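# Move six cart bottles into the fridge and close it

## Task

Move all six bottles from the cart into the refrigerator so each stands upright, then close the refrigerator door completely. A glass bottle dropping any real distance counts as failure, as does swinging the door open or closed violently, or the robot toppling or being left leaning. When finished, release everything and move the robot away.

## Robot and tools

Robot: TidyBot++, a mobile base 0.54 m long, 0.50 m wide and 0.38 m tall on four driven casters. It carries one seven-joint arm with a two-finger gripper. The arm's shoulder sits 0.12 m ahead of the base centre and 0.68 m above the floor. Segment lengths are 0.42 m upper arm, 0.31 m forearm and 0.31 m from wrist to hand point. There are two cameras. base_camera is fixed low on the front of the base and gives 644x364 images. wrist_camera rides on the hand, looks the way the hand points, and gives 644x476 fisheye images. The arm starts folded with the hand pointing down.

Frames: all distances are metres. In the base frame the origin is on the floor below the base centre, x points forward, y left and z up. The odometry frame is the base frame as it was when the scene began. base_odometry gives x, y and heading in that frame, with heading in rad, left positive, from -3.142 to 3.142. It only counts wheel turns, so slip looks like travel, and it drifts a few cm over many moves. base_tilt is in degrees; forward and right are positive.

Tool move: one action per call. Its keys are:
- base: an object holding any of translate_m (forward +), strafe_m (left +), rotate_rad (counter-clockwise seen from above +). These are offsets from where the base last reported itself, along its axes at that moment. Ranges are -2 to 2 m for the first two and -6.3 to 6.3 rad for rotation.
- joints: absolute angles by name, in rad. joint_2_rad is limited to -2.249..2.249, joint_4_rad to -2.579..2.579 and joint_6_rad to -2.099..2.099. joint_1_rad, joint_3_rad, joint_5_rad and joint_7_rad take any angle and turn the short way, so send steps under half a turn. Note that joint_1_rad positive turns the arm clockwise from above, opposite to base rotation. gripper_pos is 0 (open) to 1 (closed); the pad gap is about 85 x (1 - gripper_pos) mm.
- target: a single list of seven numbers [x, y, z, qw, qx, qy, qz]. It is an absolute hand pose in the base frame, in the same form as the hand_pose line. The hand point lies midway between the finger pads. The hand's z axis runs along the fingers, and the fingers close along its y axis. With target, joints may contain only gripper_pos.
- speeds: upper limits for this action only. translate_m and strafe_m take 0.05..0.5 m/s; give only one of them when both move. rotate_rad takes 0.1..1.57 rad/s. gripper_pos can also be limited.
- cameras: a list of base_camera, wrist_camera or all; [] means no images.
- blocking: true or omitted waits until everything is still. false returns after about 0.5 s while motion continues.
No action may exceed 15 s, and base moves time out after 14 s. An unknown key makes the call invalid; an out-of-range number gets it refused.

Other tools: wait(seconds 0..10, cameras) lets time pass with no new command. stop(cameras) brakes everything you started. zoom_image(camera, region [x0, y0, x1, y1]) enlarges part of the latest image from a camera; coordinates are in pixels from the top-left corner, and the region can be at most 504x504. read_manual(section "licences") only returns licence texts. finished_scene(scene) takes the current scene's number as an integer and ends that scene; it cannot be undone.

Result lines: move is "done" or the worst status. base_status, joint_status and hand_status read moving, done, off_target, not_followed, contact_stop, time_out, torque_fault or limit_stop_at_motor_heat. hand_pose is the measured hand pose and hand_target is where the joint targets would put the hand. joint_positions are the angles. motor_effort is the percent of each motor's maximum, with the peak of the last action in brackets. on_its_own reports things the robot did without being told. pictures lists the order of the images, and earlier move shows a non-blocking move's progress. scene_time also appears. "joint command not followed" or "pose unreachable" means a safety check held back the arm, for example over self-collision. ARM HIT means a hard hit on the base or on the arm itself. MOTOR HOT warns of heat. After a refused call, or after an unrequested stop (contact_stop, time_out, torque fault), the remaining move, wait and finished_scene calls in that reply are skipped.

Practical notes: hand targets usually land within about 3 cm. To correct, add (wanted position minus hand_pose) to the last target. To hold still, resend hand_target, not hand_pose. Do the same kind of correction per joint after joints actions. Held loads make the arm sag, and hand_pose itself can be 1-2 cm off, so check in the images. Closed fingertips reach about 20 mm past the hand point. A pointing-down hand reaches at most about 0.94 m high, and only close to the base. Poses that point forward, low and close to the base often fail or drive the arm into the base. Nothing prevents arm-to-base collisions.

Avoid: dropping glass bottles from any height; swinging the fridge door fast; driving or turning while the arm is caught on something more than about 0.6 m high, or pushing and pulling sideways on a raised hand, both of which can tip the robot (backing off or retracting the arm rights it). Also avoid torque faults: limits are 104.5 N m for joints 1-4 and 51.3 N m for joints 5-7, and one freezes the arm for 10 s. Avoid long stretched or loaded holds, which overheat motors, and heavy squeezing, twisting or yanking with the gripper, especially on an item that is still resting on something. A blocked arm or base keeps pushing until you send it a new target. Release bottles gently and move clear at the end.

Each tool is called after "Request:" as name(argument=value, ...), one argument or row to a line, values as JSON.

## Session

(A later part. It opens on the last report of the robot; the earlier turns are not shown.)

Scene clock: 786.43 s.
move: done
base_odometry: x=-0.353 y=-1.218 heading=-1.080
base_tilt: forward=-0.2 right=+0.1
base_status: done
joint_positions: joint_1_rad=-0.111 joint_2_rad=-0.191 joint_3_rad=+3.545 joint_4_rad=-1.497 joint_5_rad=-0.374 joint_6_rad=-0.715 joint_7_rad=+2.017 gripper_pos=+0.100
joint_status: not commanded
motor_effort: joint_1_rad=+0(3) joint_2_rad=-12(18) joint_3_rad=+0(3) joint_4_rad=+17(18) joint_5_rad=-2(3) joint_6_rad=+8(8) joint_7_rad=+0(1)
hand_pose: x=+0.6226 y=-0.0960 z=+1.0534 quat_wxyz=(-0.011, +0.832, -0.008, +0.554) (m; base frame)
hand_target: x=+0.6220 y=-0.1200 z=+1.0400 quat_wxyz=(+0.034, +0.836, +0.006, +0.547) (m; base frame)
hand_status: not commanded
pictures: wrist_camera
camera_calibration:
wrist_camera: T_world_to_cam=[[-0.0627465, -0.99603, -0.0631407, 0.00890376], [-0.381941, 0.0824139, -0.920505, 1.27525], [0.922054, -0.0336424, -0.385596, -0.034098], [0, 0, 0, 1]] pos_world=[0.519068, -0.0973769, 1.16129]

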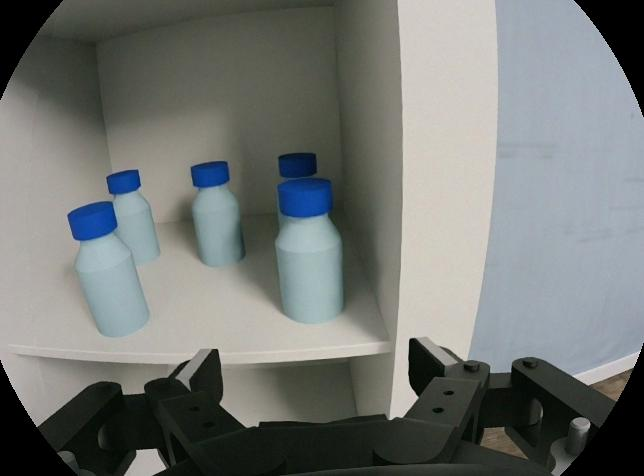

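Request:
move(
  base={"translate_m":-0.215},
  target=[0.47,0,1.06,0,0.843,0,0.537],
  cameras=[],
)

Request:
move(
  base={"translate_m":-1.553,"strafe_m":0.551,"rotate_rad":-0.969},
  joints={"gripper_pos":0.25},
  cameras=[],
)

Request:
move(
  base={"translate_m":0.211,"strafe_m":-0.281},
  target=[0.605,0,0.912,0,0.843,0,0.537],
  cameras=["wrist_camera"],
)

Scene clock: 796.27 s.
move: off_target
base_odometry: x=-0.454 y=-1.028 heading=-1.080
base_tilt: forward=-0.2 right=+0.1
base_status: done
joint_positions: joint_1_rad=-0.027 joint_2_rad=-0.524 joint_3_rad=+3.161 joint_4_rad=-1.583 joint_5_rad=-0.054 joint_6_rad=-0.865 joint_7_rad=+1.625 gripper_pos=+0.100
joint_status: not commanded
motor_effort: joint_1_rad=+0(1) joint_2_rad=-1(16) joint_3_rad=+1(2) joint_4_rad=+16(18) joint_5_rad=+1(2) joint_6_rad=+9(9) joint_7_rad=+0(1)
hand_pose: x=+0.4746 y=+0.0135 z=+1.0928 quat_wxyz=(-0.018, +0.820, +0.021, +0.572) (m; base frame)
hand_target: x=+0.4700 y=+0.0000 z=+1.0600 quat_wxyz=(+0.000, +0.843, +0.000, +0.537) (m; base frame)
hand_status: off_target (0.036 m and 5.8 deg from the pose sent, 0.180 m and 2.8 deg at the start)
pictures: none
No camera images: "cameras" was empty.

Scene clock: 801.13 s.
move: done
base_odometry: x=-0.701 y=+0.601 heading=-2.049
base_tilt: forward=-0.2 right=+0.1
base_status: done
joint_positions: joint_1_rad=-0.022 joint_2_rad=-0.522 joint_3_rad=+3.156 joint_4_rad=-1.585 joint_5_rad=-0.048 joint_6_rad=-0.867 joint_7_rad=+1.623 gripper_pos=+0.250
joint_status: all done
motor_effort: joint_1_rad=+0(1) joint_2_rad=-1(4) joint_3_rad=+1(2) joint_4_rad=+16(17) joint_5_rad=+0(2) joint_6_rad=+8(9) joint_7_rad=-1(1)
hand_pose: x=+0.4751 y=+0.0132 z=+1.0906 quat_wxyz=(-0.015, +0.821, +0.021, +0.570) (m; base frame)
hand_target: x=+0.4700 y=+0.0000 z=+1.0600 quat_wxyz=(+0.000, +0.843, +0.000, +0.537) (m; base frame)
hand_status: not commanded
pictures: none
No camera images: "cameras" was empty.

Scene clock: 803.17 s.
move: done
base_odometry: x=-1.048 y=+0.544 heading=-2.050
base_tilt: forward=-0.2 right=+0.1
base_status: done
joint_positions: joint_1_rad=-0.021 joint_2_rad=-0.257 joint_3_rad=+3.155 joint_4_rad=-1.946 joint_5_rad=-0.048 joint_6_rad=-0.337 joint_7_rad=+1.623 gripper_pos=+0.250
joint_status: not commanded
motor_effort: joint_1_rad=+0(1) joint_2_rad=-12(15) joint_3_rad=+1(3) joint_4_rad=+18(19) joint_5_rad=+1(1) joint_6_rad=+8(9) joint_7_rad=+0(1)
hand_pose: x=+0.6040 y=+0.0095 z=+0.9149 quat_wxyz=(-0.008, +0.848, +0.010, +0.529) (m; base frame)
hand_target: x=+0.6049 y=+0.0000 z=+0.9120 quat_wxyz=(+0.000, +0.843, +0.000, +0.537) (m; base frame)
hand_status: done (0.010 m and 1.8 deg from the pose sent, 0.221 m and 5.4 deg at the start)
pictures: wrist_camera
camera_calibration:
wrist_camera: T_world_to_cam=[[-0.0388247, -0.998599, -0.0359649, 0.0648052], [-0.436959, 0.049335, -0.898128, 1.14507], [0.898643, -0.0191543, -0.438262, -0.00463282], [0, 0, 0, 1]] pos_world=[0.507026, 0.00813385, 1.02872]

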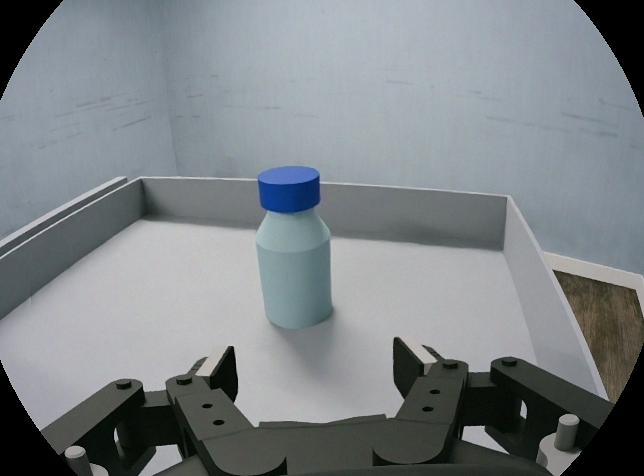

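Request:
move(
  base={"strafe_m":0.018,"translate_m":0.226},
  speeds={"translate_m":0.15},
  cameras=["wrist_camera"],
)

Scene clock: 810.33 s.
move: done
base_odometry: x=-1.136 y=+0.335 heading=-2.050
base_tilt: forward=-0.2 right=+0.1
base_status: done
joint_positions: joint_1_rad=-0.021 joint_2_rad=-0.258 joint_3_rad=+3.155 joint_4_rad=-1.946 joint_5_rad=-0.048 joint_6_rad=-0.334 joint_7_rad=+1.623 gripper_pos=+0.250
joint_status: not commanded
motor_effort: joint_1_rad=+0(1) joint_2_rad=-11(13) joint_3_rad=+1(1) joint_4_rad=+18(18) joint_5_rad=+1(1) joint_6_rad=+9(9) joint_7_rad=+0(1)
hand_pose: x=+0.6041 y=+0.0094 z=+0.9167 quat_wxyz=(-0.008, +0.847, +0.010, +0.531) (m; base frame)
hand_target: x=+0.6049 y=+0.0000 z=+0.9120 quat_wxyz=(+0.000, +0.843, +0.000, +0.537) (m; base frame)
hand_status: not commanded
pictures: wrist_camera
camera_calibration:
wrist_camera: T_world_to_cam=[[-0.0388245, -0.99859, -0.0362062, 0.0650347], [-0.432348, 0.0494536, -0.90035, 1.14592], [0.900871, -0.0193019, -0.433658, -0.00954864], [0, 0, 0, 1]] pos_world=[0.506563, 0.00808883, 1.02994]

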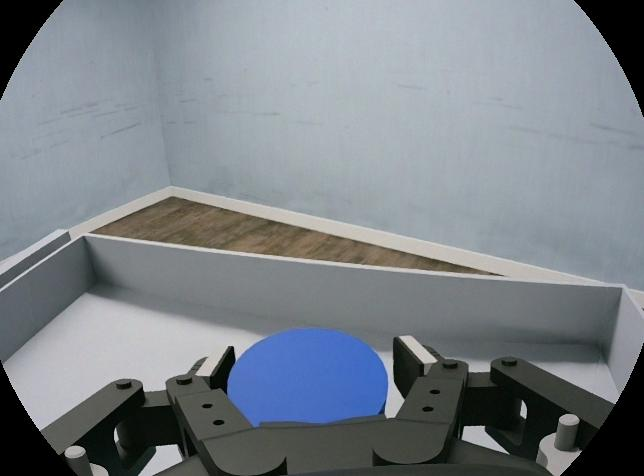

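Request:
move(
  joints={"gripper_pos":0.65},
  cameras=["wrist_camera"],
)

Request:
move(
  target=[0.59,0,1.10,-0.004,0.846,-0.010,0.532],
  cameras=["wrist_camera"],
)

Request:
move(
  base={"translate_m":-0.436,"strafe_m":0.265},
  target=[0.47,0,1.11,-0.004,0.840,-0.005,0.542],
  cameras=["wrist_camera"],
)

Request:
move(
  base={"translate_m":1.455,"strafe_m":1.153,"rotate_rad":0.97},
  speeds={"rotate_rad":1.0},
  cameras=["wrist_camera"],
)

Request:
move(
  target=[0.625,0.01,1.165,-0.004,0.81,-0.004,0.586],
  cameras=["wrist_camera"],
)

Scene clock: 820.23 s.
move: off_target
base_odometry: x=-1.136 y=+0.335 heading=-2.050
base_tilt: forward=-0.2 right=+0.1
base_status: not commanded
joint_positions: joint_1_rad=-0.021 joint_2_rad=-0.258 joint_3_rad=+3.155 joint_4_rad=-1.946 joint_5_rad=-0.047 joint_6_rad=-0.332 joint_7_rad=+1.623 gripper_pos=+0.423
joint_status: gripper_pos off_target (ended at +0.423, target +0.650)
motor_effort: joint_1_rad=+0(1) joint_2_rad=-11(12) joint_3_rad=+1(2) joint_4_rad=+18(19) joint_5_rad=+1(1) joint_6_rad=+8(10) joint_7_rad=+0(1)
hand_pose: x=+0.6043 y=+0.0094 z=+0.9170 quat_wxyz=(-0.008, +0.847, +0.010, +0.532) (m; base frame)
hand_target: x=+0.6049 y=+0.0000 z=+0.9120 quat_wxyz=(+0.000, +0.843, +0.000, +0.537) (m; base frame)
hand_status: not commanded
pictures: wrist_camera
camera_calibration:
wrist_camera: T_world_to_cam=[[-0.0387555, -0.998615, -0.0355958, 0.0643783], [-0.430828, 0.0488404, -0.901111, 1.14615], [0.901601, -0.0195873, -0.432124, -0.0114247], [0, 0, 0, 1]] pos_world=[0.50659, 0.00808688, 1.03016]

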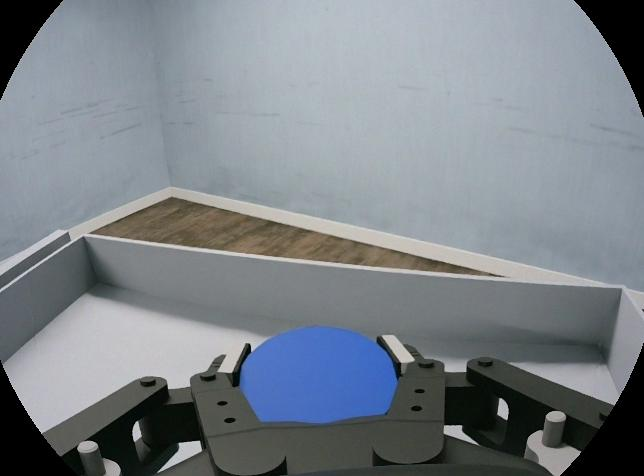

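Scene clock: 822.47 s.
move: off_target
base_odometry: x=-1.136 y=+0.335 heading=-2.050
base_tilt: forward=-0.2 right=+0.1
base_status: not commanded
joint_positions: joint_1_rad=-0.021 joint_2_rad=-0.218 joint_3_rad=+3.155 joint_4_rad=-1.393 joint_5_rad=-0.044 joint_6_rad=-0.883 joint_7_rad=+1.596 gripper_pos=+0.423
joint_status: not commanded
motor_effort: joint_1_rad=+0(1) joint_2_rad=-15(17) joint_3_rad=+1(1) joint_4_rad=+20(24) joint_5_rad=+0(1) joint_6_rad=+12(13) joint_7_rad=+0(1)
hand_pose: x=+0.5930 y=+0.0148 z=+1.0688 quat_wxyz=(-0.019, +0.856, +0.010, +0.516) (m; base frame)
hand_target: x=+0.5900 y=+0.0000 z=+1.1000 quat_wxyz=(-0.004, +0.846, -0.010, +0.532) (m; base frame)
hand_status: off_target (0.035 m and 3.6 deg from the pose sent, 0.184 m and 2.4 deg at the start)
pictures: wrist_camera
camera_calibration:
wrist_camera: T_world_to_cam=[[-0.0285145, -0.998241, -0.0519799, 0.0861959], [-0.465169, 0.0592788, -0.883235, 1.27881], [0.884763, -0.00100556, -0.466041, 0.110435], [0, 0, 0, 1]] pos_world=[0.499613, 0.0103487, 1.18544]

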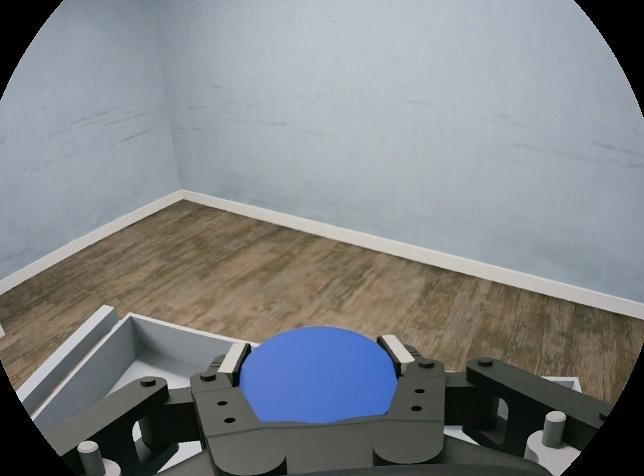

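Scene clock: 824.70 s.
move: off_target
base_odometry: x=-0.700 y=+0.599 heading=-2.051
base_tilt: forward=-0.2 right=+0.1
base_status: done
joint_positions: joint_1_rad=-0.019 joint_2_rad=-0.460 joint_3_rad=+3.152 joint_4_rad=-1.416 joint_5_rad=-0.042 joint_6_rad=-1.009 joint_7_rad=+1.596 gripper_pos=+0.423
joint_status: not commanded
motor_effort: joint_1_rad=+0(2) joint_2_rad=-5(19) joint_3_rad=+1(3) joint_4_rad=+19(22) joint_5_rad=+0(2) joint_6_rad=+13(13) joint_7_rad=+0(1)
hand_pose: x=+0.4764 y=+0.0136 z=+1.1208 quat_wxyz=(-0.018, +0.832, +0.014, +0.555) (m; base frame)
hand_target: x=+0.4700 y=+0.0000 z=+1.1100 quat_wxyz=(-0.004, +0.840, -0.005, +0.542) (m; base frame)
hand_status: off_target (0.018 m and 3.2 deg from the pose sent, 0.131 m and 4.3 deg at the start)
pictures: wrist_camera
camera_calibration:
wrist_camera: T_world_to_cam=[[-0.019571, -0.998464, -0.0518251, 0.0799685], [-0.382179, 0.0553695, -0.922428, 1.27502], [0.923881, 0.00175362, -0.382676, 0.125768], [0, 0, 0, 1]] pos_world=[0.372658, 0.0090277, 1.22839]

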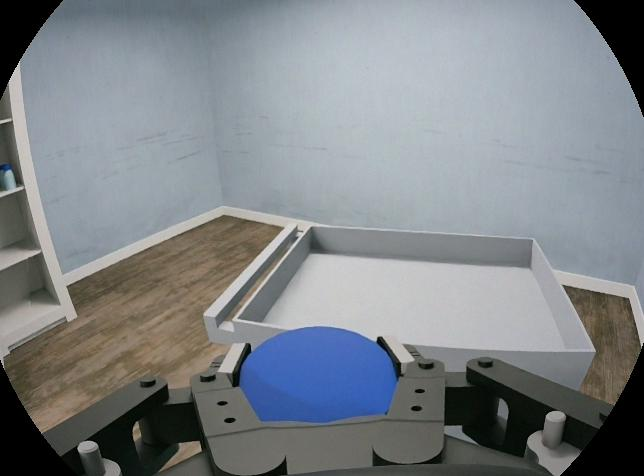

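Scene clock: 829.83 s.
move: done
base_odometry: x=-0.349 y=-1.224 heading=-1.080
base_tilt: forward=-0.2 right=+0.1
base_status: done
joint_positions: joint_1_rad=-0.016 joint_2_rad=-0.452 joint_3_rad=+3.152 joint_4_rad=-1.419 joint_5_rad=-0.040 joint_6_rad=-1.010 joint_7_rad=+1.596 gripper_pos=+0.423
joint_status: not commanded
motor_effort: joint_1_rad=+0(1) joint_2_rad=-4(8) joint_3_rad=+1(3) joint_4_rad=+19(20) joint_5_rad=+1(2) joint_6_rad=+13(13) joint_7_rad=+0(1)
hand_pose: x=+0.4797 y=+0.0124 z=+1.1160 quat_wxyz=(-0.017, +0.835, +0.013, +0.550) (m; base frame)
hand_target: x=+0.4700 y=+0.0000 z=+1.1100 quat_wxyz=(-0.004, +0.840, -0.005, +0.542) (m; base frame)
hand_status: not commanded
pictures: wrist_camera
camera_calibration:
wrist_camera: T_world_to_cam=[[-0.0233922, -0.998471, -0.0500835, 0.0784806], [-0.393017, 0.0552482, -0.91787, 1.2721], [0.919234, -0.00178737, -0.393708, 0.135408], [0, 0, 0, 1]] pos_world=[0.377323, 0.0083212, 1.22487]

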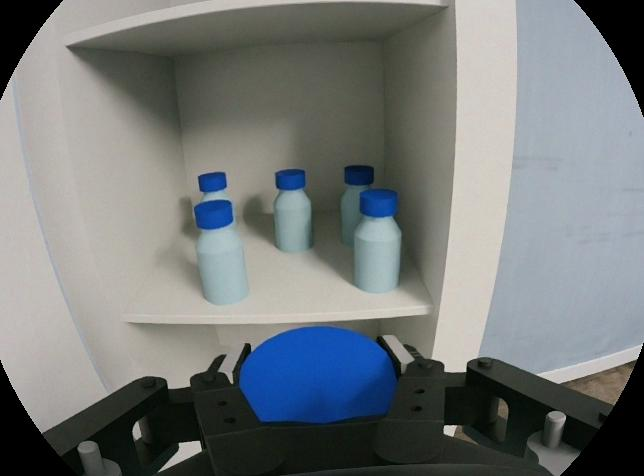

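Scene clock: 831.50 s.
move: off_target
base_odometry: x=-0.349 y=-1.224 heading=-1.080
base_tilt: forward=-0.2 right=+0.1
base_status: not commanded
joint_positions: joint_1_rad=-0.016 joint_2_rad=-0.123 joint_3_rad=+3.144 joint_4_rad=-1.237 joint_5_rad=-0.016 joint_6_rad=-0.933 joint_7_rad=+1.574 gripper_pos=+0.423
joint_status: not commanded
motor_effort: joint_1_rad=+0(1) joint_2_rad=-18(20) joint_3_rad=+1(1) joint_4_rad=+20(21) joint_5_rad=+1(2) joint_6_rad=+12(13) joint_7_rad=+0(1)
hand_pose: x=+0.6259 y=+0.0124 z=+1.0956 quat_wxyz=(-0.011, +0.854, +0.007, +0.520) (m; base frame)
hand_target: x=+0.6250 y=+0.0100 z=+1.1650 quat_wxyz=(-0.004, +0.810, -0.004, +0.586) (m; base frame)
hand_status: off_target (0.069 m and 9.2 deg from the pose sent, 0.153 m and 5.6 deg at the start)
pictures: wrist_camera
camera_calibration:
wrist_camera: T_world_to_cam=[[-0.0425882, -0.99819, -0.0424573, 0.0845129], [-0.455552, 0.0572225, -0.888368, 1.31764], [0.88919, -0.0184925, -0.457164, 0.0815077], [0, 0, 0, 1]] pos_world=[0.531375, 0.0104689, 1.2114]

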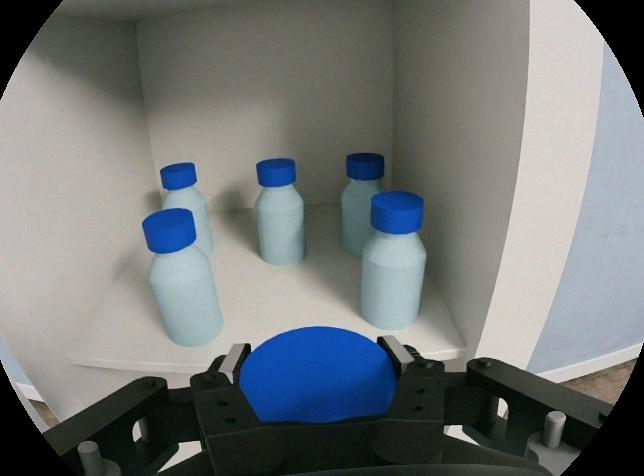

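Request:
move(
  base={"translate_m":0.242},
  speeds={"translate_m":0.15},
  target=[0.625,0.016,1.165,0.004,0.81,-0.008,0.586],
  cameras=["wrist_camera"],
)

Request:
move(
  target=[0.625,0.015,1.10,0.004,0.812,-0.006,0.583],
  cameras=[],
)

Request:
move(
  target=[0.625,0.015,1.08,0.004,0.815,-0.006,0.580],
  cameras=["wrist_camera"],
)

Request:
move(
  target=[0.625,0.015,1.065,0.004,0.825,-0.006,0.565],
  cameras=[],
)

Request:
move(
  target=[0.625,0.015,1.052,0.004,0.832,-0.006,0.555],
  cameras=["wrist_camera"],
)

Scene clock: 843.20 s.
move: off_target
base_odometry: x=-0.235 y=-1.438 heading=-1.080
base_tilt: forward=-0.2 right=+0.1
base_status: done
joint_positions: joint_1_rad=-0.016 joint_2_rad=-0.117 joint_3_rad=+3.094 joint_4_rad=-1.231 joint_5_rad=+0.055 joint_6_rad=-0.932 joint_7_rad=+1.513 gripper_pos=+0.423
joint_status: not commanded
motor_effort: joint_1_rad=+0(1) joint_2_rad=-19(21) joint_3_rad=+1(2) joint_4_rad=+20(21) joint_5_rad=+1(2) joint_6_rad=+12(13) joint_7_rad=+0(1)
hand_pose: x=+0.6276 y=+0.0224 z=+1.0964 quat_wxyz=(-0.002, +0.853, +0.007, +0.522) (m; base frame)
hand_target: x=+0.6250 y=+0.0160 z=+1.1650 quat_wxyz=(+0.004, +0.810, -0.008, +0.586) (m; base frame)
hand_status: off_target (0.069 m and 9.1 deg from the pose sent, 0.069 m and 9.4 deg at the start)
pictures: wrist_camera
camera_calibration:
wrist_camera: T_world_to_cam=[[-0.0520243, -0.998268, -0.0274537, 0.0840741], [-0.452579, 0.0480739, -0.890428, 1.31912], [0.890206, -0.033899, -0.454296, 0.0771196], [0, 0, 0, 1]] pos_world=[0.532727, 0.0231276, 1.21192]

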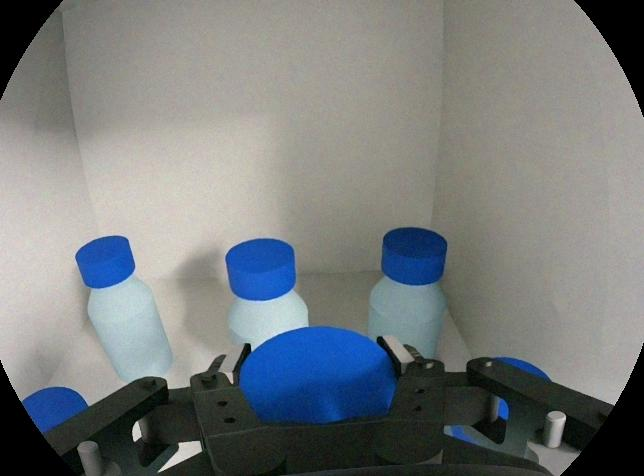

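Scene clock: 844.80 s.
move: off_target
base_odometry: x=-0.235 y=-1.438 heading=-1.080
base_tilt: forward=-0.2 right=+0.1
base_status: not commanded
joint_positions: joint_1_rad=-0.001 joint_2_rad=-0.159 joint_3_rad=+3.087 joint_4_rad=-1.424 joint_5_rad=+0.055 joint_6_rad=-0.741 joint_7_rad=+1.513 gripper_pos=+0.423
joint_status: not commanded
motor_effort: joint_1_rad=+0(0) joint_2_rad=-17(18) joint_3_rad=+1(1) joint_4_rad=+21(22) joint_5_rad=+2(2) joint_6_rad=+13(13) joint_7_rad=+0(1)
hand_pose: x=+0.6333 y=+0.0211 z=+1.0606 quat_wxyz=(+0.000, +0.843, +0.008, +0.538) (m; base frame)
hand_target: x=+0.6250 y=+0.0150 z=+1.1000 quat_wxyz=(+0.004, +0.812, -0.006, +0.583) (m; base frame)
hand_status: off_target (0.041 m and 6.5 deg from the pose sent, 0.009 m and 8.6 deg at the start)
pictures: none
No camera images: "cameras" was empty.

Scene clock: 845.60 s.
move: off_target
base_odometry: x=-0.235 y=-1.438 heading=-1.080
base_tilt: forward=-0.2 right=+0.1
base_status: not commanded
joint_positions: joint_1_rad=+0.007 joint_2_rad=-0.175 joint_3_rad=+3.083 joint_4_rad=-1.481 joint_5_rad=+0.055 joint_6_rad=-0.686 joint_7_rad=+1.512 gripper_pos=+0.423
joint_status: not commanded
motor_effort: joint_1_rad=+0(1) joint_2_rad=-16(17) joint_3_rad=+1(1) joint_4_rad=+21(21) joint_5_rad=+2(2) joint_6_rad=+12(12) joint_7_rad=+1(1)
hand_pose: x=+0.6322 y=+0.0206 z=+1.0515 quat_wxyz=(+0.001, +0.839, +0.008, +0.544) (m; base frame)
hand_target: x=+0.6250 y=+0.0150 z=+1.0800 quat_wxyz=(+0.004, +0.815, -0.006, +0.580) (m; base frame)
hand_status: off_target (0.030 m and 5.2 deg from the pose sent, 0.022 m and 6.0 deg at the start)
pictures: wrist_camera
camera_calibration:
wrist_camera: T_world_to_cam=[[-0.0505254, -0.998416, -0.0247395, 0.0775059], [-0.404029, 0.0430872, -0.913731, 1.27519], [0.91335, -0.0361712, -0.405566, -0.0132263], [0, 0, 0, 1]] pos_world=[0.531209, 0.0219604, 1.16173]

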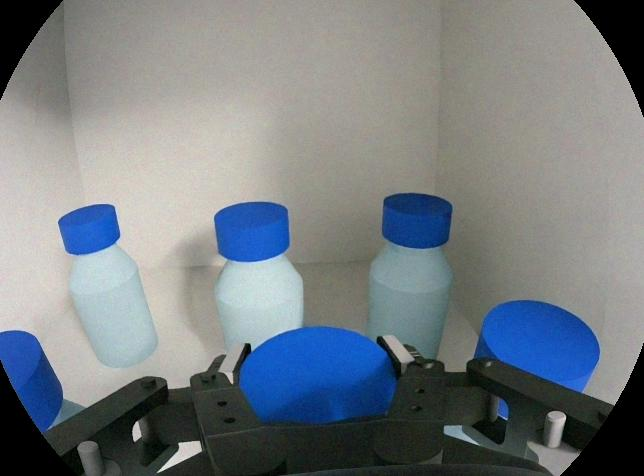

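Scene clock: 846.10 s.
move: off_target
base_odometry: x=-0.235 y=-1.438 heading=-1.080
base_tilt: forward=-0.2 right=+0.1
base_status: not commanded
joint_positions: joint_1_rad=+0.007 joint_2_rad=-0.176 joint_3_rad=+3.083 joint_4_rad=-1.482 joint_5_rad=+0.055 joint_6_rad=-0.686 joint_7_rad=+1.512 gripper_pos=+0.423
joint_status: not commanded
motor_effort: joint_1_rad=+0(1) joint_2_rad=-15(16) joint_3_rad=+1(1) joint_4_rad=+19(21) joint_5_rad=+1(2) joint_6_rad=+10(12) joint_7_rad=+1(1)
hand_pose: x=+0.6319 y=+0.0206 z=+1.0514 quat_wxyz=(+0.001, +0.839, +0.008, +0.544) (m; base frame)
hand_target: x=+0.6250 y=+0.0150 z=+1.0650 quat_wxyz=(+0.004, +0.825, -0.006, +0.565) (m; base frame)
hand_status: off_target (0.016 m and 3.3 deg from the pose sent, 0.016 m and 3.3 deg at the start)
pictures: none
No camera images: "cameras" was empty.

Scene clock: 846.67 s.
move: off_target
base_odometry: x=-0.235 y=-1.438 heading=-1.080
base_tilt: forward=-0.2 right=+0.1
base_status: not commanded
joint_positions: joint_1_rad=+0.007 joint_2_rad=-0.181 joint_3_rad=+3.083 joint_4_rad=-1.489 joint_5_rad=+0.055 joint_6_rad=-0.680 joint_7_rad=+1.512 gripper_pos=+0.423
joint_status: not commanded
motor_effort: joint_1_rad=+0(1) joint_2_rad=-13(15) joint_3_rad=+1(1) joint_4_rad=+17(19) joint_5_rad=+1(2) joint_6_rad=+9(10) joint_7_rad=+0(1)
hand_pose: x=+0.6303 y=+0.0207 z=+1.0513 quat_wxyz=(+0.001, +0.838, +0.008, +0.546) (m; base frame)
hand_target: x=+0.6250 y=+0.0150 z=+1.0520 quat_wxyz=(+0.004, +0.832, -0.006, +0.555) (m; base frame)
hand_status: off_target (0.008 m and 2.1 deg from the pose sent, 0.009 m and 2.2 deg at the start)
pictures: wrist_camera
camera_calibration:
wrist_camera: T_world_to_cam=[[-0.0501774, -0.998435, -0.0247101, 0.0772334], [-0.400848, 0.0427938, -0.915145, 1.27372], [0.91477, -0.0360146, -0.402367, -0.0158379], [0, 0, 0, 1]] pos_world=[0.528932, 0.0220346, 1.16118]

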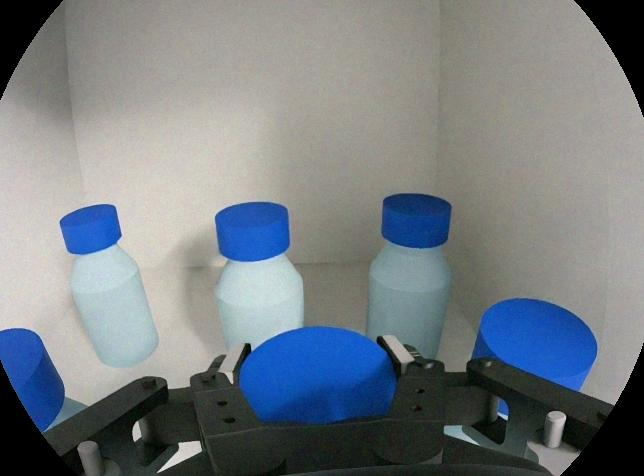

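Request:
move(
  target=[0.625,0.015,1.04,0.004,0.838,-0.006,0.545],
  cameras=[],
)

Request:
move(
  joints={"gripper_pos":0.2},
  cameras=["wrist_camera"],
)

Scene clock: 852.10 s.
move: off_target
base_odometry: x=-0.235 y=-1.438 heading=-1.080
base_tilt: forward=-0.2 right=+0.1
base_status: not commanded
joint_positions: joint_1_rad=+0.007 joint_2_rad=-0.185 joint_3_rad=+3.083 joint_4_rad=-1.495 joint_5_rad=+0.055 joint_6_rad=-0.676 joint_7_rad=+1.512 gripper_pos=+0.423
joint_status: not commanded
motor_effort: joint_1_rad=+0(1) joint_2_rad=-13(13) joint_3_rad=+0(1) joint_4_rad=+16(17) joint_5_rad=+1(2) joint_6_rad=+7(8) joint_7_rad=+0(1)
hand_pose: x=+0.6292 y=+0.0208 z=+1.0513 quat_wxyz=(+0.001, +0.837, +0.008, +0.547) (m; base frame)
hand_target: x=+0.6250 y=+0.0150 z=+1.0400 quat_wxyz=(+0.004, +0.838, -0.006, +0.545) (m; base frame)
hand_status: off_target (0.013 m and 1.7 deg from the pose sent, 0.014 m and 1.7 deg at the start)
pictures: none
No camera images: "cameras" was empty.

Scene clock: 852.90 s.
move: done
base_odometry: x=-0.235 y=-1.438 heading=-1.080
base_tilt: forward=-0.2 right=+0.1
base_status: not commanded
joint_positions: joint_1_rad=+0.007 joint_2_rad=-0.185 joint_3_rad=+3.083 joint_4_rad=-1.508 joint_5_rad=+0.055 joint_6_rad=-0.676 joint_7_rad=+1.512 gripper_pos=+0.200
joint_status: all done
motor_effort: joint_1_rad=+0(1) joint_2_rad=-13(13) joint_3_rad=+1(1) joint_4_rad=+17(18) joint_5_rad=+1(2) joint_6_rad=+8(9) joint_7_rad=+0(1)
hand_pose: x=+0.6286 y=+0.0206 z=+1.0436 quat_wxyz=(+0.001, +0.841, +0.008, +0.541) (m; base frame)
hand_target: x=+0.6250 y=+0.0150 z=+1.0400 quat_wxyz=(+0.004, +0.838, -0.006, +0.545) (m; base frame)
hand_status: not commanded
pictures: wrist_camera
camera_calibration:
wrist_camera: T_world_to_cam=[[-0.0503938, -0.998453, -0.0234924, 0.0757694], [-0.410252, 0.0421409, -0.910998, 1.26758], [0.910579, -0.0362708, -0.411741, -0.00492684], [0, 0, 0, 1]] pos_world=[0.528333, 0.0220564, 1.15452]

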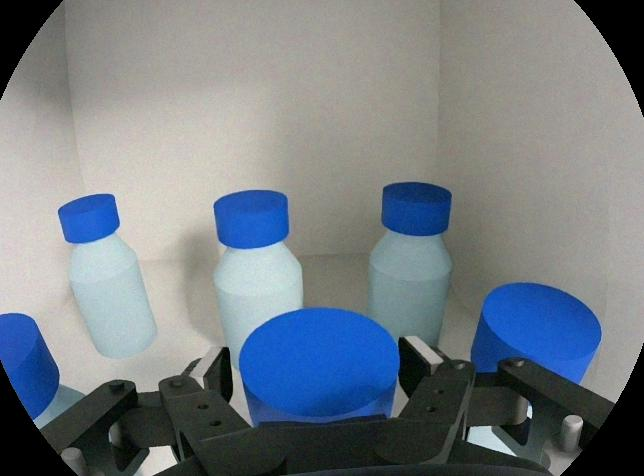

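Request:
move(
  base={"translate_m":-0.25},
  speeds={"translate_m":0.2},
  cameras=["wrist_camera"],
)

Request:
move(
  base={"translate_m":-0.6},
  target=[0.5,0,0.87,0,0.843,0,0.537],
  cameras=["wrist_camera","base_camera"],
)

Scene clock: 859.17 s.
move: done
base_odometry: x=-0.353 y=-1.217 heading=-1.081
base_tilt: forward=-0.2 right=+0.1
base_status: done
joint_positions: joint_1_rad=+0.007 joint_2_rad=-0.199 joint_3_rad=+3.082 joint_4_rad=-1.508 joint_5_rad=+0.055 joint_6_rad=-0.676 joint_7_rad=+1.512 gripper_pos=+0.200
joint_status: not commanded
motor_effort: joint_1_rad=+0(1) joint_2_rad=-12(18) joint_3_rad=+1(2) joint_4_rad=+18(18) joint_5_rad=+1(2) joint_6_rad=+9(10) joint_7_rad=+0(1)
hand_pose: x=+0.6234 y=+0.0212 z=+1.0502 quat_wxyz=(+0.001, +0.837, +0.009, +0.547) (m; base frame)
hand_target: x=+0.6250 y=+0.0150 z=+1.0400 quat_wxyz=(+0.004, +0.838, -0.006, +0.545) (m; base frame)
hand_status: not commanded
pictures: wrist_camera
camera_calibration:
wrist_camera: T_world_to_cam=[[-0.049254, -0.998501, -0.0238541, 0.075851], [-0.398231, 0.0415352, -0.916344, 1.26964], [0.915962, -0.0356342, -0.39968, -0.0135606], [0, 0, 0, 1]] pos_world=[0.521766, 0.0225195, 1.15981]

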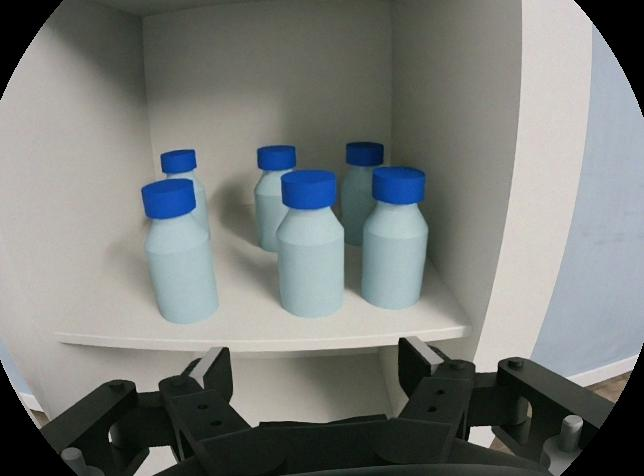

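Scene clock: 861.57 s.
move: done
base_odometry: x=-0.636 y=-0.688 heading=-1.081
base_tilt: forward=-0.2 right=+0.1
base_status: done
joint_positions: joint_1_rad=+0.007 joint_2_rad=-0.527 joint_3_rad=+3.131 joint_4_rad=-2.209 joint_5_rad=+0.052 joint_6_rad=-0.342 joint_7_rad=+1.525 gripper_pos=+0.200
joint_status: not commanded
motor_effort: joint_1_rad=+0(1) joint_2_rad=-3(16) joint_3_rad=+1(1) joint_4_rad=+18(19) joint_5_rad=+1(2) joint_6_rad=+8(9) joint_7_rad=+0(1)
hand_pose: x=+0.4997 y=-0.0022 z=+0.8743 quat_wxyz=(+0.010, +0.848, -0.001, +0.530) (m; base frame)
hand_target: x=+0.5000 y=+0.0000 z=+0.8700 quat_wxyz=(+0.000, +0.843, +0.000, +0.537) (m; base frame)
hand_status: done (0.005 m and 1.5 deg from the pose sent, 0.219 m and 1.7 deg at the start)
pictures: base_camera, wrist_camera
camera_calibration:
wrist_camera: T_world_to_cam=[[-0.0765882, -0.996921, -0.0168424, 0.0497616], [-0.433051, 0.0484751, -0.900065, 1.06332], [0.89811, -0.0616408, -0.43543, 0.0687559], [0, 0, 0, 1]] pos_world=[0.402534, 0.0023018, 0.987837]

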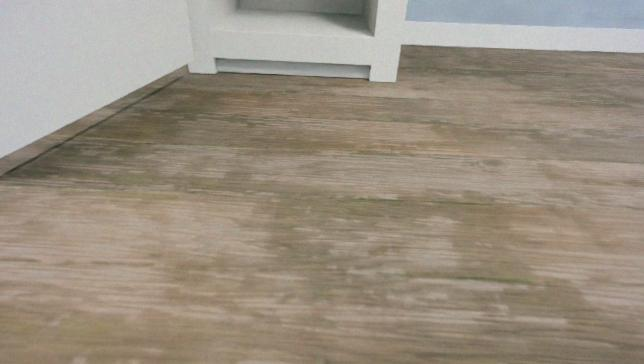

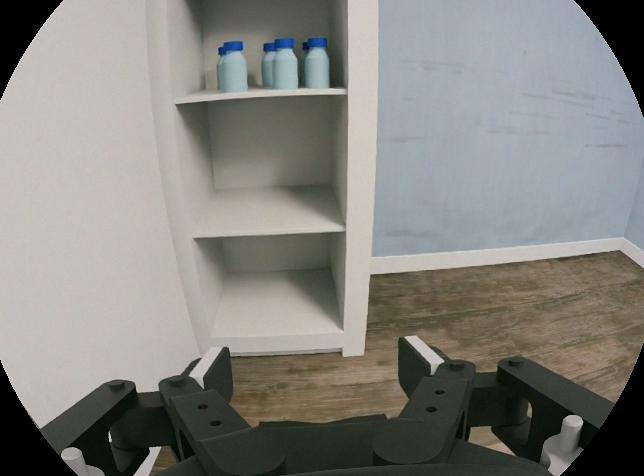

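Request:
move(
  base={"translate_m":-0.361,"strafe_m":0.573},
  joints={"gripper_pos":1.0},
  cameras=[],
)

Request:
move(
  base={"translate_m":0.742,"strafe_m":0.964,"rotate_rad":-1.829},
  cameras=["wrist_camera","base_camera"],
)

Request:
move(
  base={"translate_m":0.144,"strafe_m":0.613},
  cameras=["wrist_camera","base_camera"],
)

Scene clock: 882.00 s.
move: done
base_odometry: x=-0.300 y=-0.099 heading=-1.081
base_tilt: forward=-0.2 right=+0.1
base_status: done
joint_positions: joint_1_rad=+0.007 joint_2_rad=-0.527 joint_3_rad=+3.137 joint_4_rad=-2.209 joint_5_rad=+0.052 joint_6_rad=-0.339 joint_7_rad=+1.525 gripper_pos=+0.999
joint_status: all done
motor_effort: joint_1_rad=+0(1) joint_2_rad=-3(4) joint_3_rad=+1(2) joint_4_rad=+18(18) joint_5_rad=+1(2) joint_6_rad=+8(9) joint_7_rad=+0(1)
hand_pose: x=+0.5001 y=-0.0048 z=+0.8750 quat_wxyz=(+0.010, +0.847, -0.004, +0.531) (m; base frame)
hand_target: x=+0.5000 y=+0.0000 z=+0.8700 quat_wxyz=(+0.000, +0.843, +0.000, +0.537) (m; base frame)
hand_status: not commanded
pictures: none
No camera images: "cameras" was empty.

Scene clock: 886.23 s.
move: done
base_odometry: x=+0.900 y=-0.301 heading=-2.911
base_tilt: forward=-0.2 right=+0.1
base_status: done
joint_positions: joint_1_rad=+0.007 joint_2_rad=-0.528 joint_3_rad=+3.139 joint_4_rad=-2.209 joint_5_rad=+0.051 joint_6_rad=-0.338 joint_7_rad=+1.525 gripper_pos=+0.999
joint_status: not commanded
motor_effort: joint_1_rad=+0(1) joint_2_rad=-2(5) joint_3_rad=+1(2) joint_4_rad=+18(18) joint_5_rad=+0(2) joint_6_rad=+9(9) joint_7_rad=+0(1)
hand_pose: x=+0.4999 y=-0.0053 z=+0.8756 quat_wxyz=(+0.010, +0.847, -0.005, +0.532) (m; base frame)
hand_target: x=+0.5000 y=+0.0000 z=+0.8700 quat_wxyz=(+0.000, +0.843, +0.000, +0.537) (m; base frame)
hand_status: not commanded
pictures: base_camera, wrist_camera
camera_calibration:
wrist_camera: T_world_to_cam=[[-0.0830817, -0.996298, -0.0221052, 0.0545356], [-0.42871, 0.0557571, -0.90172, 1.06403], [0.899614, -0.0654397, -0.431755, 0.0649417], [0, 0, 0, 1]] pos_world=[0.402268, -0.00074368, 0.988699]

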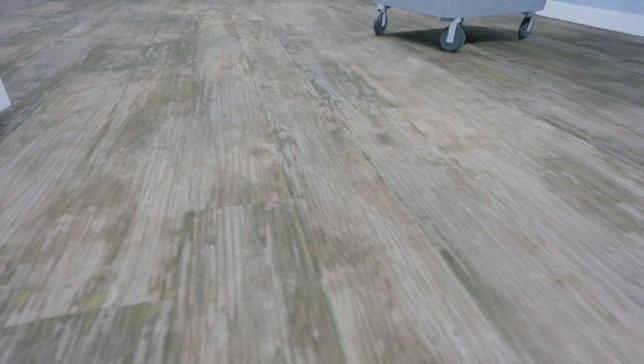

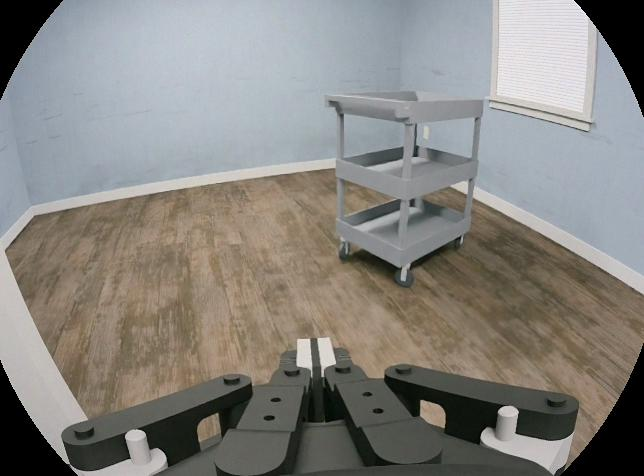

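Scene clock: 888.83 s.
move: done
base_odometry: x=+0.900 y=-0.930 heading=-2.910
base_tilt: forward=-0.2 right=+0.1
base_status: done
joint_positions: joint_1_rad=+0.007 joint_2_rad=-0.528 joint_3_rad=+3.140 joint_4_rad=-2.209 joint_5_rad=+0.051 joint_6_rad=-0.338 joint_7_rad=+1.525 gripper_pos=+0.999
joint_status: not commanded
motor_effort: joint_1_rad=+0(1) joint_2_rad=-3(4) joint_3_rad=+1(2) joint_4_rad=+18(18) joint_5_rad=+1(2) joint_6_rad=+8(9) joint_7_rad=+1(1)
hand_pose: x=+0.4999 y=-0.0060 z=+0.8756 quat_wxyz=(+0.010, +0.847, -0.006, +0.532) (m; base frame)
hand_target: x=+0.5000 y=+0.0000 z=+0.8700 quat_wxyz=(+0.000, +0.843, +0.000, +0.537) (m; base frame)
hand_status: not commanded
pictures: base_camera, wrist_camera
camera_calibration:
wrist_camera: T_world_to_cam=[[-0.0845065, -0.996157, -0.0230149, 0.0553475], [-0.428597, 0.0571911, -0.901684, 1.064], [0.899535, -0.0663341, -0.431783, 0.0649464], [0, 0, 0, 1]] pos_world=[0.402281, -0.00140827, 0.988706]

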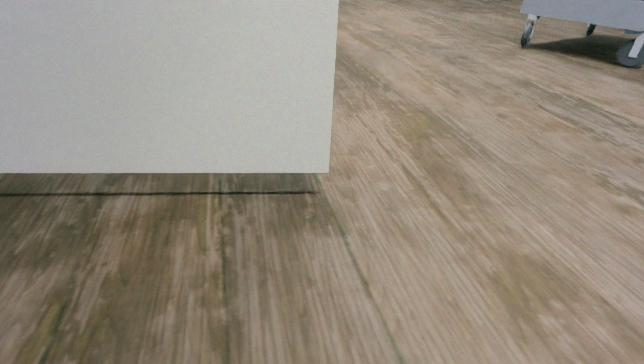

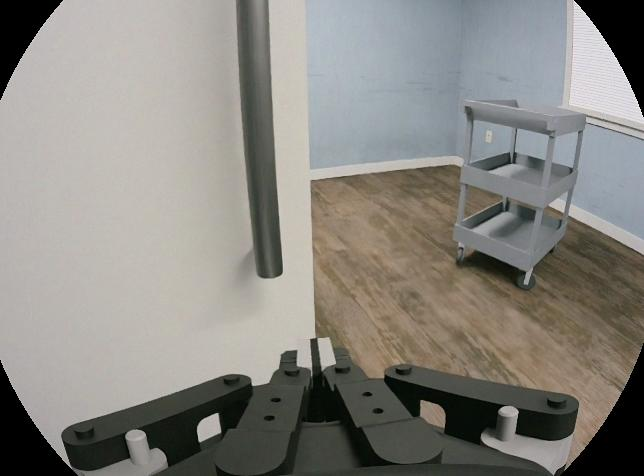

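Request:
move(
  base={"strafe_m":0.2,"rotate_rad":0.087},
  cameras=[],
)

Request:
move(
  base={"translate_m":0.14},
  speeds={"translate_m":0.15},
  cameras=["wrist_camera","base_camera"],
)

Scene clock: 909.97 s.
move: done
base_odometry: x=+0.946 y=-1.125 heading=-2.822
base_tilt: forward=-0.2 right=+0.1
base_status: done
joint_positions: joint_1_rad=+0.006 joint_2_rad=-0.528 joint_3_rad=+3.146 joint_4_rad=-2.209 joint_5_rad=+0.050 joint_6_rad=-0.338 joint_7_rad=+1.525 gripper_pos=+0.999
joint_status: not commanded
motor_effort: joint_1_rad=+0(1) joint_2_rad=-3(4) joint_3_rad=+1(3) joint_4_rad=+18(18) joint_5_rad=+1(2) joint_6_rad=+9(9) joint_7_rad=+0(1)
hand_pose: x=+0.5000 y=-0.0079 z=+0.8756 quat_wxyz=(+0.009, +0.847, -0.009, +0.532) (m; base frame)
hand_target: x=+0.5000 y=+0.0000 z=+0.8700 quat_wxyz=(+0.000, +0.843, +0.000, +0.537) (m; base frame)
hand_status: not commanded
pictures: none
No camera images: "cameras" was empty.

Scene clock: 911.53 s.
move: done
base_odometry: x=+0.813 y=-1.170 heading=-2.822
base_tilt: forward=-0.2 right=+0.1
base_status: done
joint_positions: joint_1_rad=+0.006 joint_2_rad=-0.528 joint_3_rad=+3.146 joint_4_rad=-2.209 joint_5_rad=+0.050 joint_6_rad=-0.338 joint_7_rad=+1.525 gripper_pos=+0.999
joint_status: not commanded
motor_effort: joint_1_rad=+0(1) joint_2_rad=-2(6) joint_3_rad=+1(2) joint_4_rad=+18(18) joint_5_rad=+1(2) joint_6_rad=+9(9) joint_7_rad=+1(1)
hand_pose: x=+0.4999 y=-0.0079 z=+0.8759 quat_wxyz=(+0.009, +0.846, -0.009, +0.533) (m; base frame)
hand_target: x=+0.5000 y=+0.0000 z=+0.8700 quat_wxyz=(+0.000, +0.843, +0.000, +0.537) (m; base frame)
hand_status: not commanded
pictures: base_camera, wrist_camera
camera_calibration:
wrist_camera: T_world_to_cam=[[-0.0883692, -0.995718, -0.0271478, 0.0590706], [-0.427335, 0.0625164, -0.901929, 1.06403], [0.899764, -0.0681016, -0.43103, 0.0641823], [0, 0, 0, 1]] pos_world=[0.402168, -0.00333066, 0.988946]

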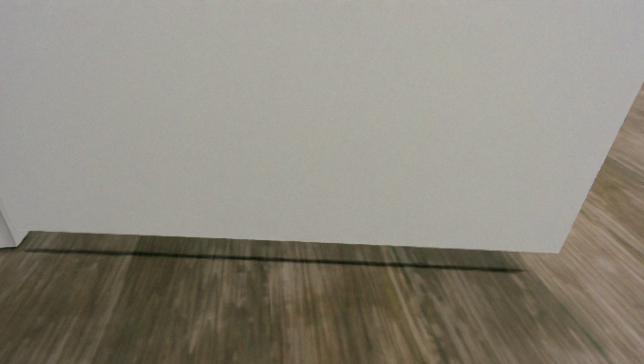

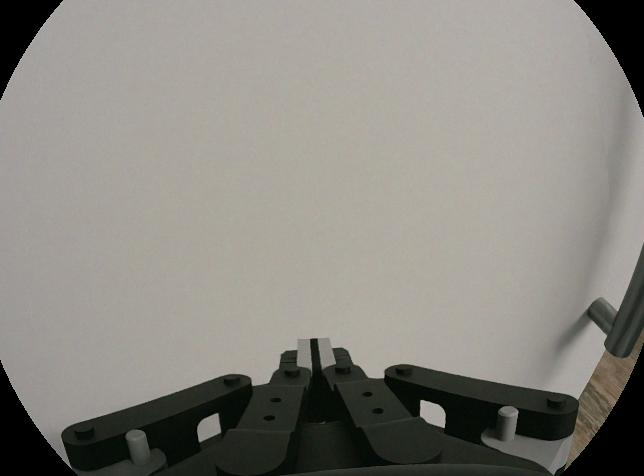

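Request:
move(
  base={"translate_m":0.055},
  speeds={"translate_m":0.06},
  cameras=["wrist_camera"],
)

Request:
move(
  base={"translate_m":0.09,"strafe_m":-0.11,"rotate_rad":0.24},
  speeds={"translate_m":0.08,"rotate_rad":0.13},
  cameras=["wrist_camera","base_camera"],
)

Scene clock: 919.40 s.
move: done
base_odometry: x=+0.761 y=-1.187 heading=-2.822
base_tilt: forward=-0.2 right=+0.1
base_status: done
joint_positions: joint_1_rad=+0.006 joint_2_rad=-0.535 joint_3_rad=+3.146 joint_4_rad=-2.216 joint_5_rad=+0.050 joint_6_rad=-0.333 joint_7_rad=+1.525 gripper_pos=+0.999
joint_status: not commanded
motor_effort: joint_1_rad=+0(0) joint_2_rad=-2(6) joint_3_rad=+1(2) joint_4_rad=+18(22) joint_5_rad=+1(2) joint_6_rad=+9(15) joint_7_rad=+0(1)
hand_pose: x=+0.4981 y=-0.0078 z=+0.8761 quat_wxyz=(+0.009, +0.845, -0.009, +0.535) (m; base frame)
hand_target: x=+0.5000 y=+0.0000 z=+0.8700 quat_wxyz=(+0.000, +0.843, +0.000, +0.537) (m; base frame)
hand_status: not commanded
pictures: wrist_camera
camera_calibration:
wrist_camera: T_world_to_cam=[[-0.0879807, -0.995739, -0.027624, 0.0592271], [-0.422481, 0.0624143, -0.90422, 1.06301], [0.902092, -0.0678833, -0.426172, 0.0604895], [0, 0, 0, 1]] pos_world=[0.399746, -0.00326619, 0.988611]

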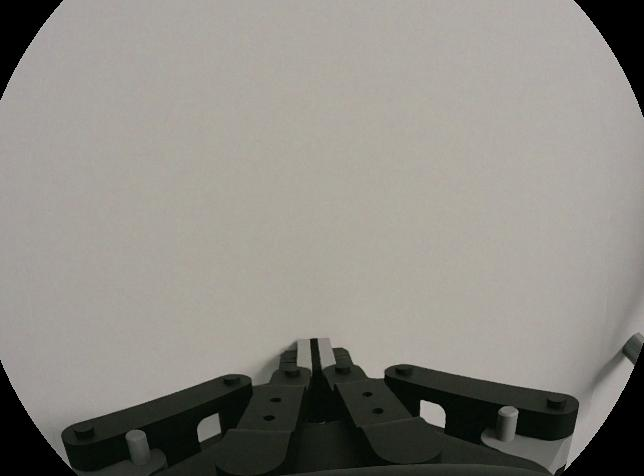

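Scene clock: 921.70 s.
move: done
base_odometry: x=+0.641 y=-1.111 heading=-2.582
base_tilt: forward=-0.2 right=+0.1
base_status: done
joint_positions: joint_1_rad=+0.006 joint_2_rad=-0.541 joint_3_rad=+3.153 joint_4_rad=-2.226 joint_5_rad=+0.050 joint_6_rad=-0.329 joint_7_rad=+1.525 gripper_pos=+0.999
joint_status: not commanded
motor_effort: joint_1_rad=+0(4) joint_2_rad=-1(4) joint_3_rad=+1(4) joint_4_rad=+18(22) joint_5_rad=+1(2) joint_6_rad=+9(15) joint_7_rad=+0(1)
hand_pose: x=+0.4958 y=-0.0110 z=+0.8729 quat_wxyz=(+0.009, +0.845, -0.013, +0.534) (m; base frame)
hand_target: x=+0.5000 y=+0.0000 z=+0.8700 quat_wxyz=(+0.000, +0.843, +0.000, +0.537) (m; base frame)
hand_status: not commanded
pictures: base_camera, wrist_camera
camera_calibration:
wrist_camera: T_world_to_cam=[[-0.0947683, -0.994997, -0.0316363, 0.0625944], [-0.423466, 0.0690531, -0.903276, 1.05904], [0.900941, -0.072205, -0.427892, 0.0630146], [0, 0, 0, 1]] pos_world=[0.397629, -0.00629901, 0.985553]

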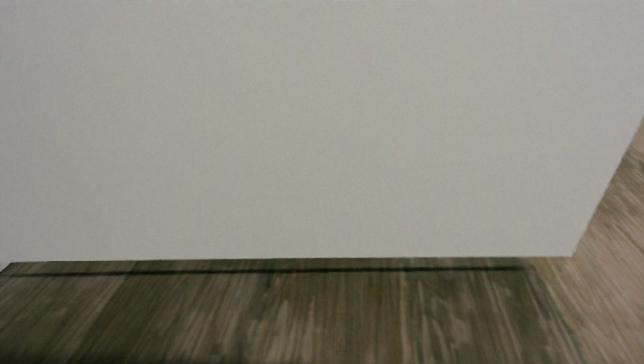

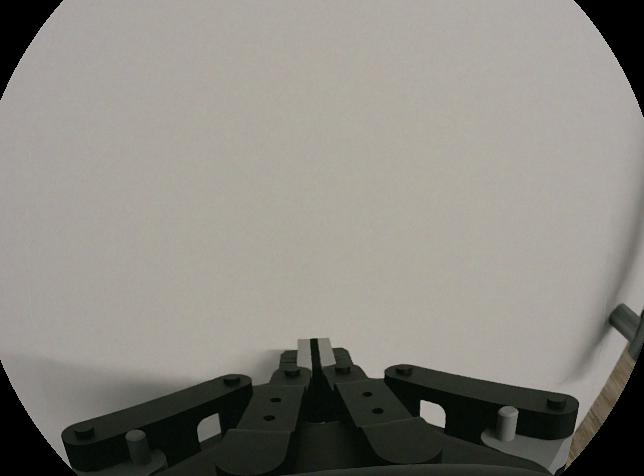

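Request:
move(
  base={"translate_m":0.097,"strafe_m":-0.12,"rotate_rad":0.28},
  speeds={"translate_m":0.08,"rotate_rad":0.14},
  cameras=["base_camera"],
)

Request:
move(
  base={"translate_m":0.097,"strafe_m":-0.12,"rotate_rad":0.262},
  speeds={"translate_m":0.08,"rotate_rad":0.13},
  cameras=["base_camera"],
)

Scene clock: 935.23 s.
move: done
base_odometry: x=+0.495 y=-1.061 heading=-2.303
base_tilt: forward=-0.2 right=+0.1
base_status: done
joint_positions: joint_1_rad=+0.006 joint_2_rad=-0.539 joint_3_rad=+3.153 joint_4_rad=-2.226 joint_5_rad=+0.050 joint_6_rad=-0.329 joint_7_rad=+1.525 gripper_pos=+0.999
joint_status: not commanded
motor_effort: joint_1_rad=+0(1) joint_2_rad=-3(3) joint_3_rad=+1(2) joint_4_rad=+18(18) joint_5_rad=+1(2) joint_6_rad=+9(9) joint_7_rad=+1(1)
hand_pose: x=+0.4962 y=-0.0110 z=+0.8721 quat_wxyz=(+0.009, +0.846, -0.013, +0.533) (m; base frame)
hand_target: x=+0.5000 y=+0.0000 z=+0.8700 quat_wxyz=(+0.000, +0.843, +0.000, +0.537) (m; base frame)
hand_status: not commanded
pictures: base_camera

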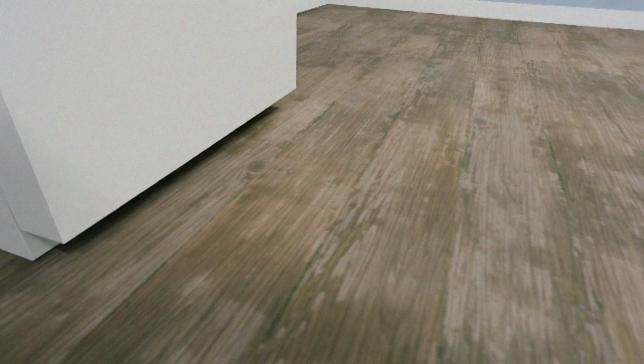

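Scene clock: 937.70 s.
move: done
base_odometry: x=+0.340 y=-1.052 heading=-2.041
base_tilt: forward=-0.2 right=+0.1
base_status: done
joint_positions: joint_1_rad=+0.006 joint_2_rad=-0.538 joint_3_rad=+3.153 joint_4_rad=-2.226 joint_5_rad=+0.049 joint_6_rad=-0.329 joint_7_rad=+1.525 gripper_pos=+0.999
joint_status: not commanded
motor_effort: joint_1_rad=+0(1) joint_2_rad=-2(4) joint_3_rad=+1(2) joint_4_rad=+18(18) joint_5_rad=+1(2) joint_6_rad=+9(9) joint_7_rad=+0(1)
hand_pose: x=+0.4964 y=-0.0110 z=+0.8717 quat_wxyz=(+0.009, +0.846, -0.013, +0.533) (m; base frame)
hand_target: x=+0.5000 y=+0.0000 z=+0.8700 quat_wxyz=(+0.000, +0.843, +0.000, +0.537) (m; base frame)
hand_status: not commanded
pictures: base_camera

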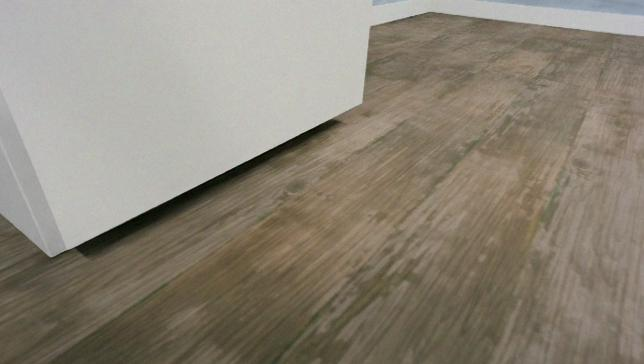

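Request:
move(
  base={"translate_m":-0.25},
  cameras=[],
)

Request:
move(
  base={"translate_m":0.45,"strafe_m":-0.568,"rotate_rad":0.966},
  cameras=["wrist_camera","base_camera"],
)

Scene clock: 950.17 s.
move: done
base_odometry: x=+0.454 y=-0.829 heading=-2.041
base_tilt: forward=-0.2 right=+0.1
base_status: done
joint_positions: joint_1_rad=+0.006 joint_2_rad=-0.537 joint_3_rad=+3.153 joint_4_rad=-2.226 joint_5_rad=+0.049 joint_6_rad=-0.329 joint_7_rad=+1.525 gripper_pos=+0.999
joint_status: not commanded
motor_effort: joint_1_rad=+0(1) joint_2_rad=-2(6) joint_3_rad=+1(2) joint_4_rad=+18(19) joint_5_rad=+1(2) joint_6_rad=+9(9) joint_7_rad=+0(1)
hand_pose: x=+0.4965 y=-0.0110 z=+0.8714 quat_wxyz=(+0.009, +0.846, -0.013, +0.532) (m; base frame)
hand_target: x=+0.5000 y=+0.0000 z=+0.8700 quat_wxyz=(+0.000, +0.843, +0.000, +0.537) (m; base frame)
hand_status: not commanded
pictures: none
No camera images: "cameras" was empty.

Scene clock: 953.23 s.
move: done
base_odometry: x=-0.257 y=-0.973 heading=-1.074
base_tilt: forward=-0.2 right=+0.1
base_status: done
joint_positions: joint_1_rad=+0.006 joint_2_rad=-0.536 joint_3_rad=+3.153 joint_4_rad=-2.226 joint_5_rad=+0.049 joint_6_rad=-0.329 joint_7_rad=+1.525 gripper_pos=+0.999
joint_status: not commanded
motor_effort: joint_1_rad=+0(1) joint_2_rad=-1(4) joint_3_rad=+1(2) joint_4_rad=+18(18) joint_5_rad=+1(2) joint_6_rad=+9(9) joint_7_rad=+0(1)
hand_pose: x=+0.4966 y=-0.0110 z=+0.8713 quat_wxyz=(+0.009, +0.846, -0.013, +0.532) (m; base frame)
hand_target: x=+0.5000 y=+0.0000 z=+0.8700 quat_wxyz=(+0.000, +0.843, +0.000, +0.537) (m; base frame)
hand_status: not commanded
pictures: base_camera, wrist_camera
camera_calibration:
wrist_camera: T_world_to_cam=[[-0.0949417, -0.994989, -0.0313527, 0.0624419], [-0.427335, 0.0691813, -0.901443, 1.05825], [0.899094, -0.0721863, -0.431762, 0.0658743], [0, 0, 0, 1]] pos_world=[0.39893, -0.00632706, 0.984355]

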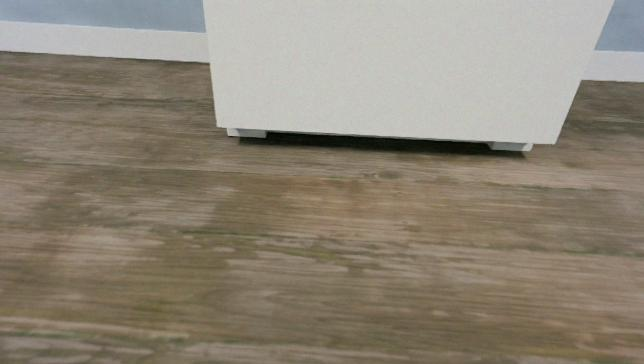

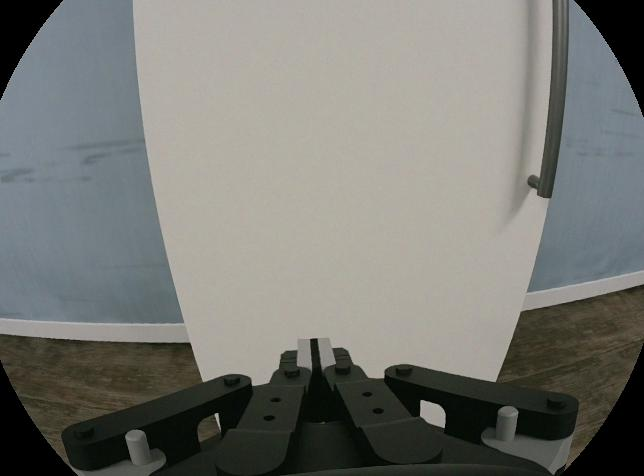

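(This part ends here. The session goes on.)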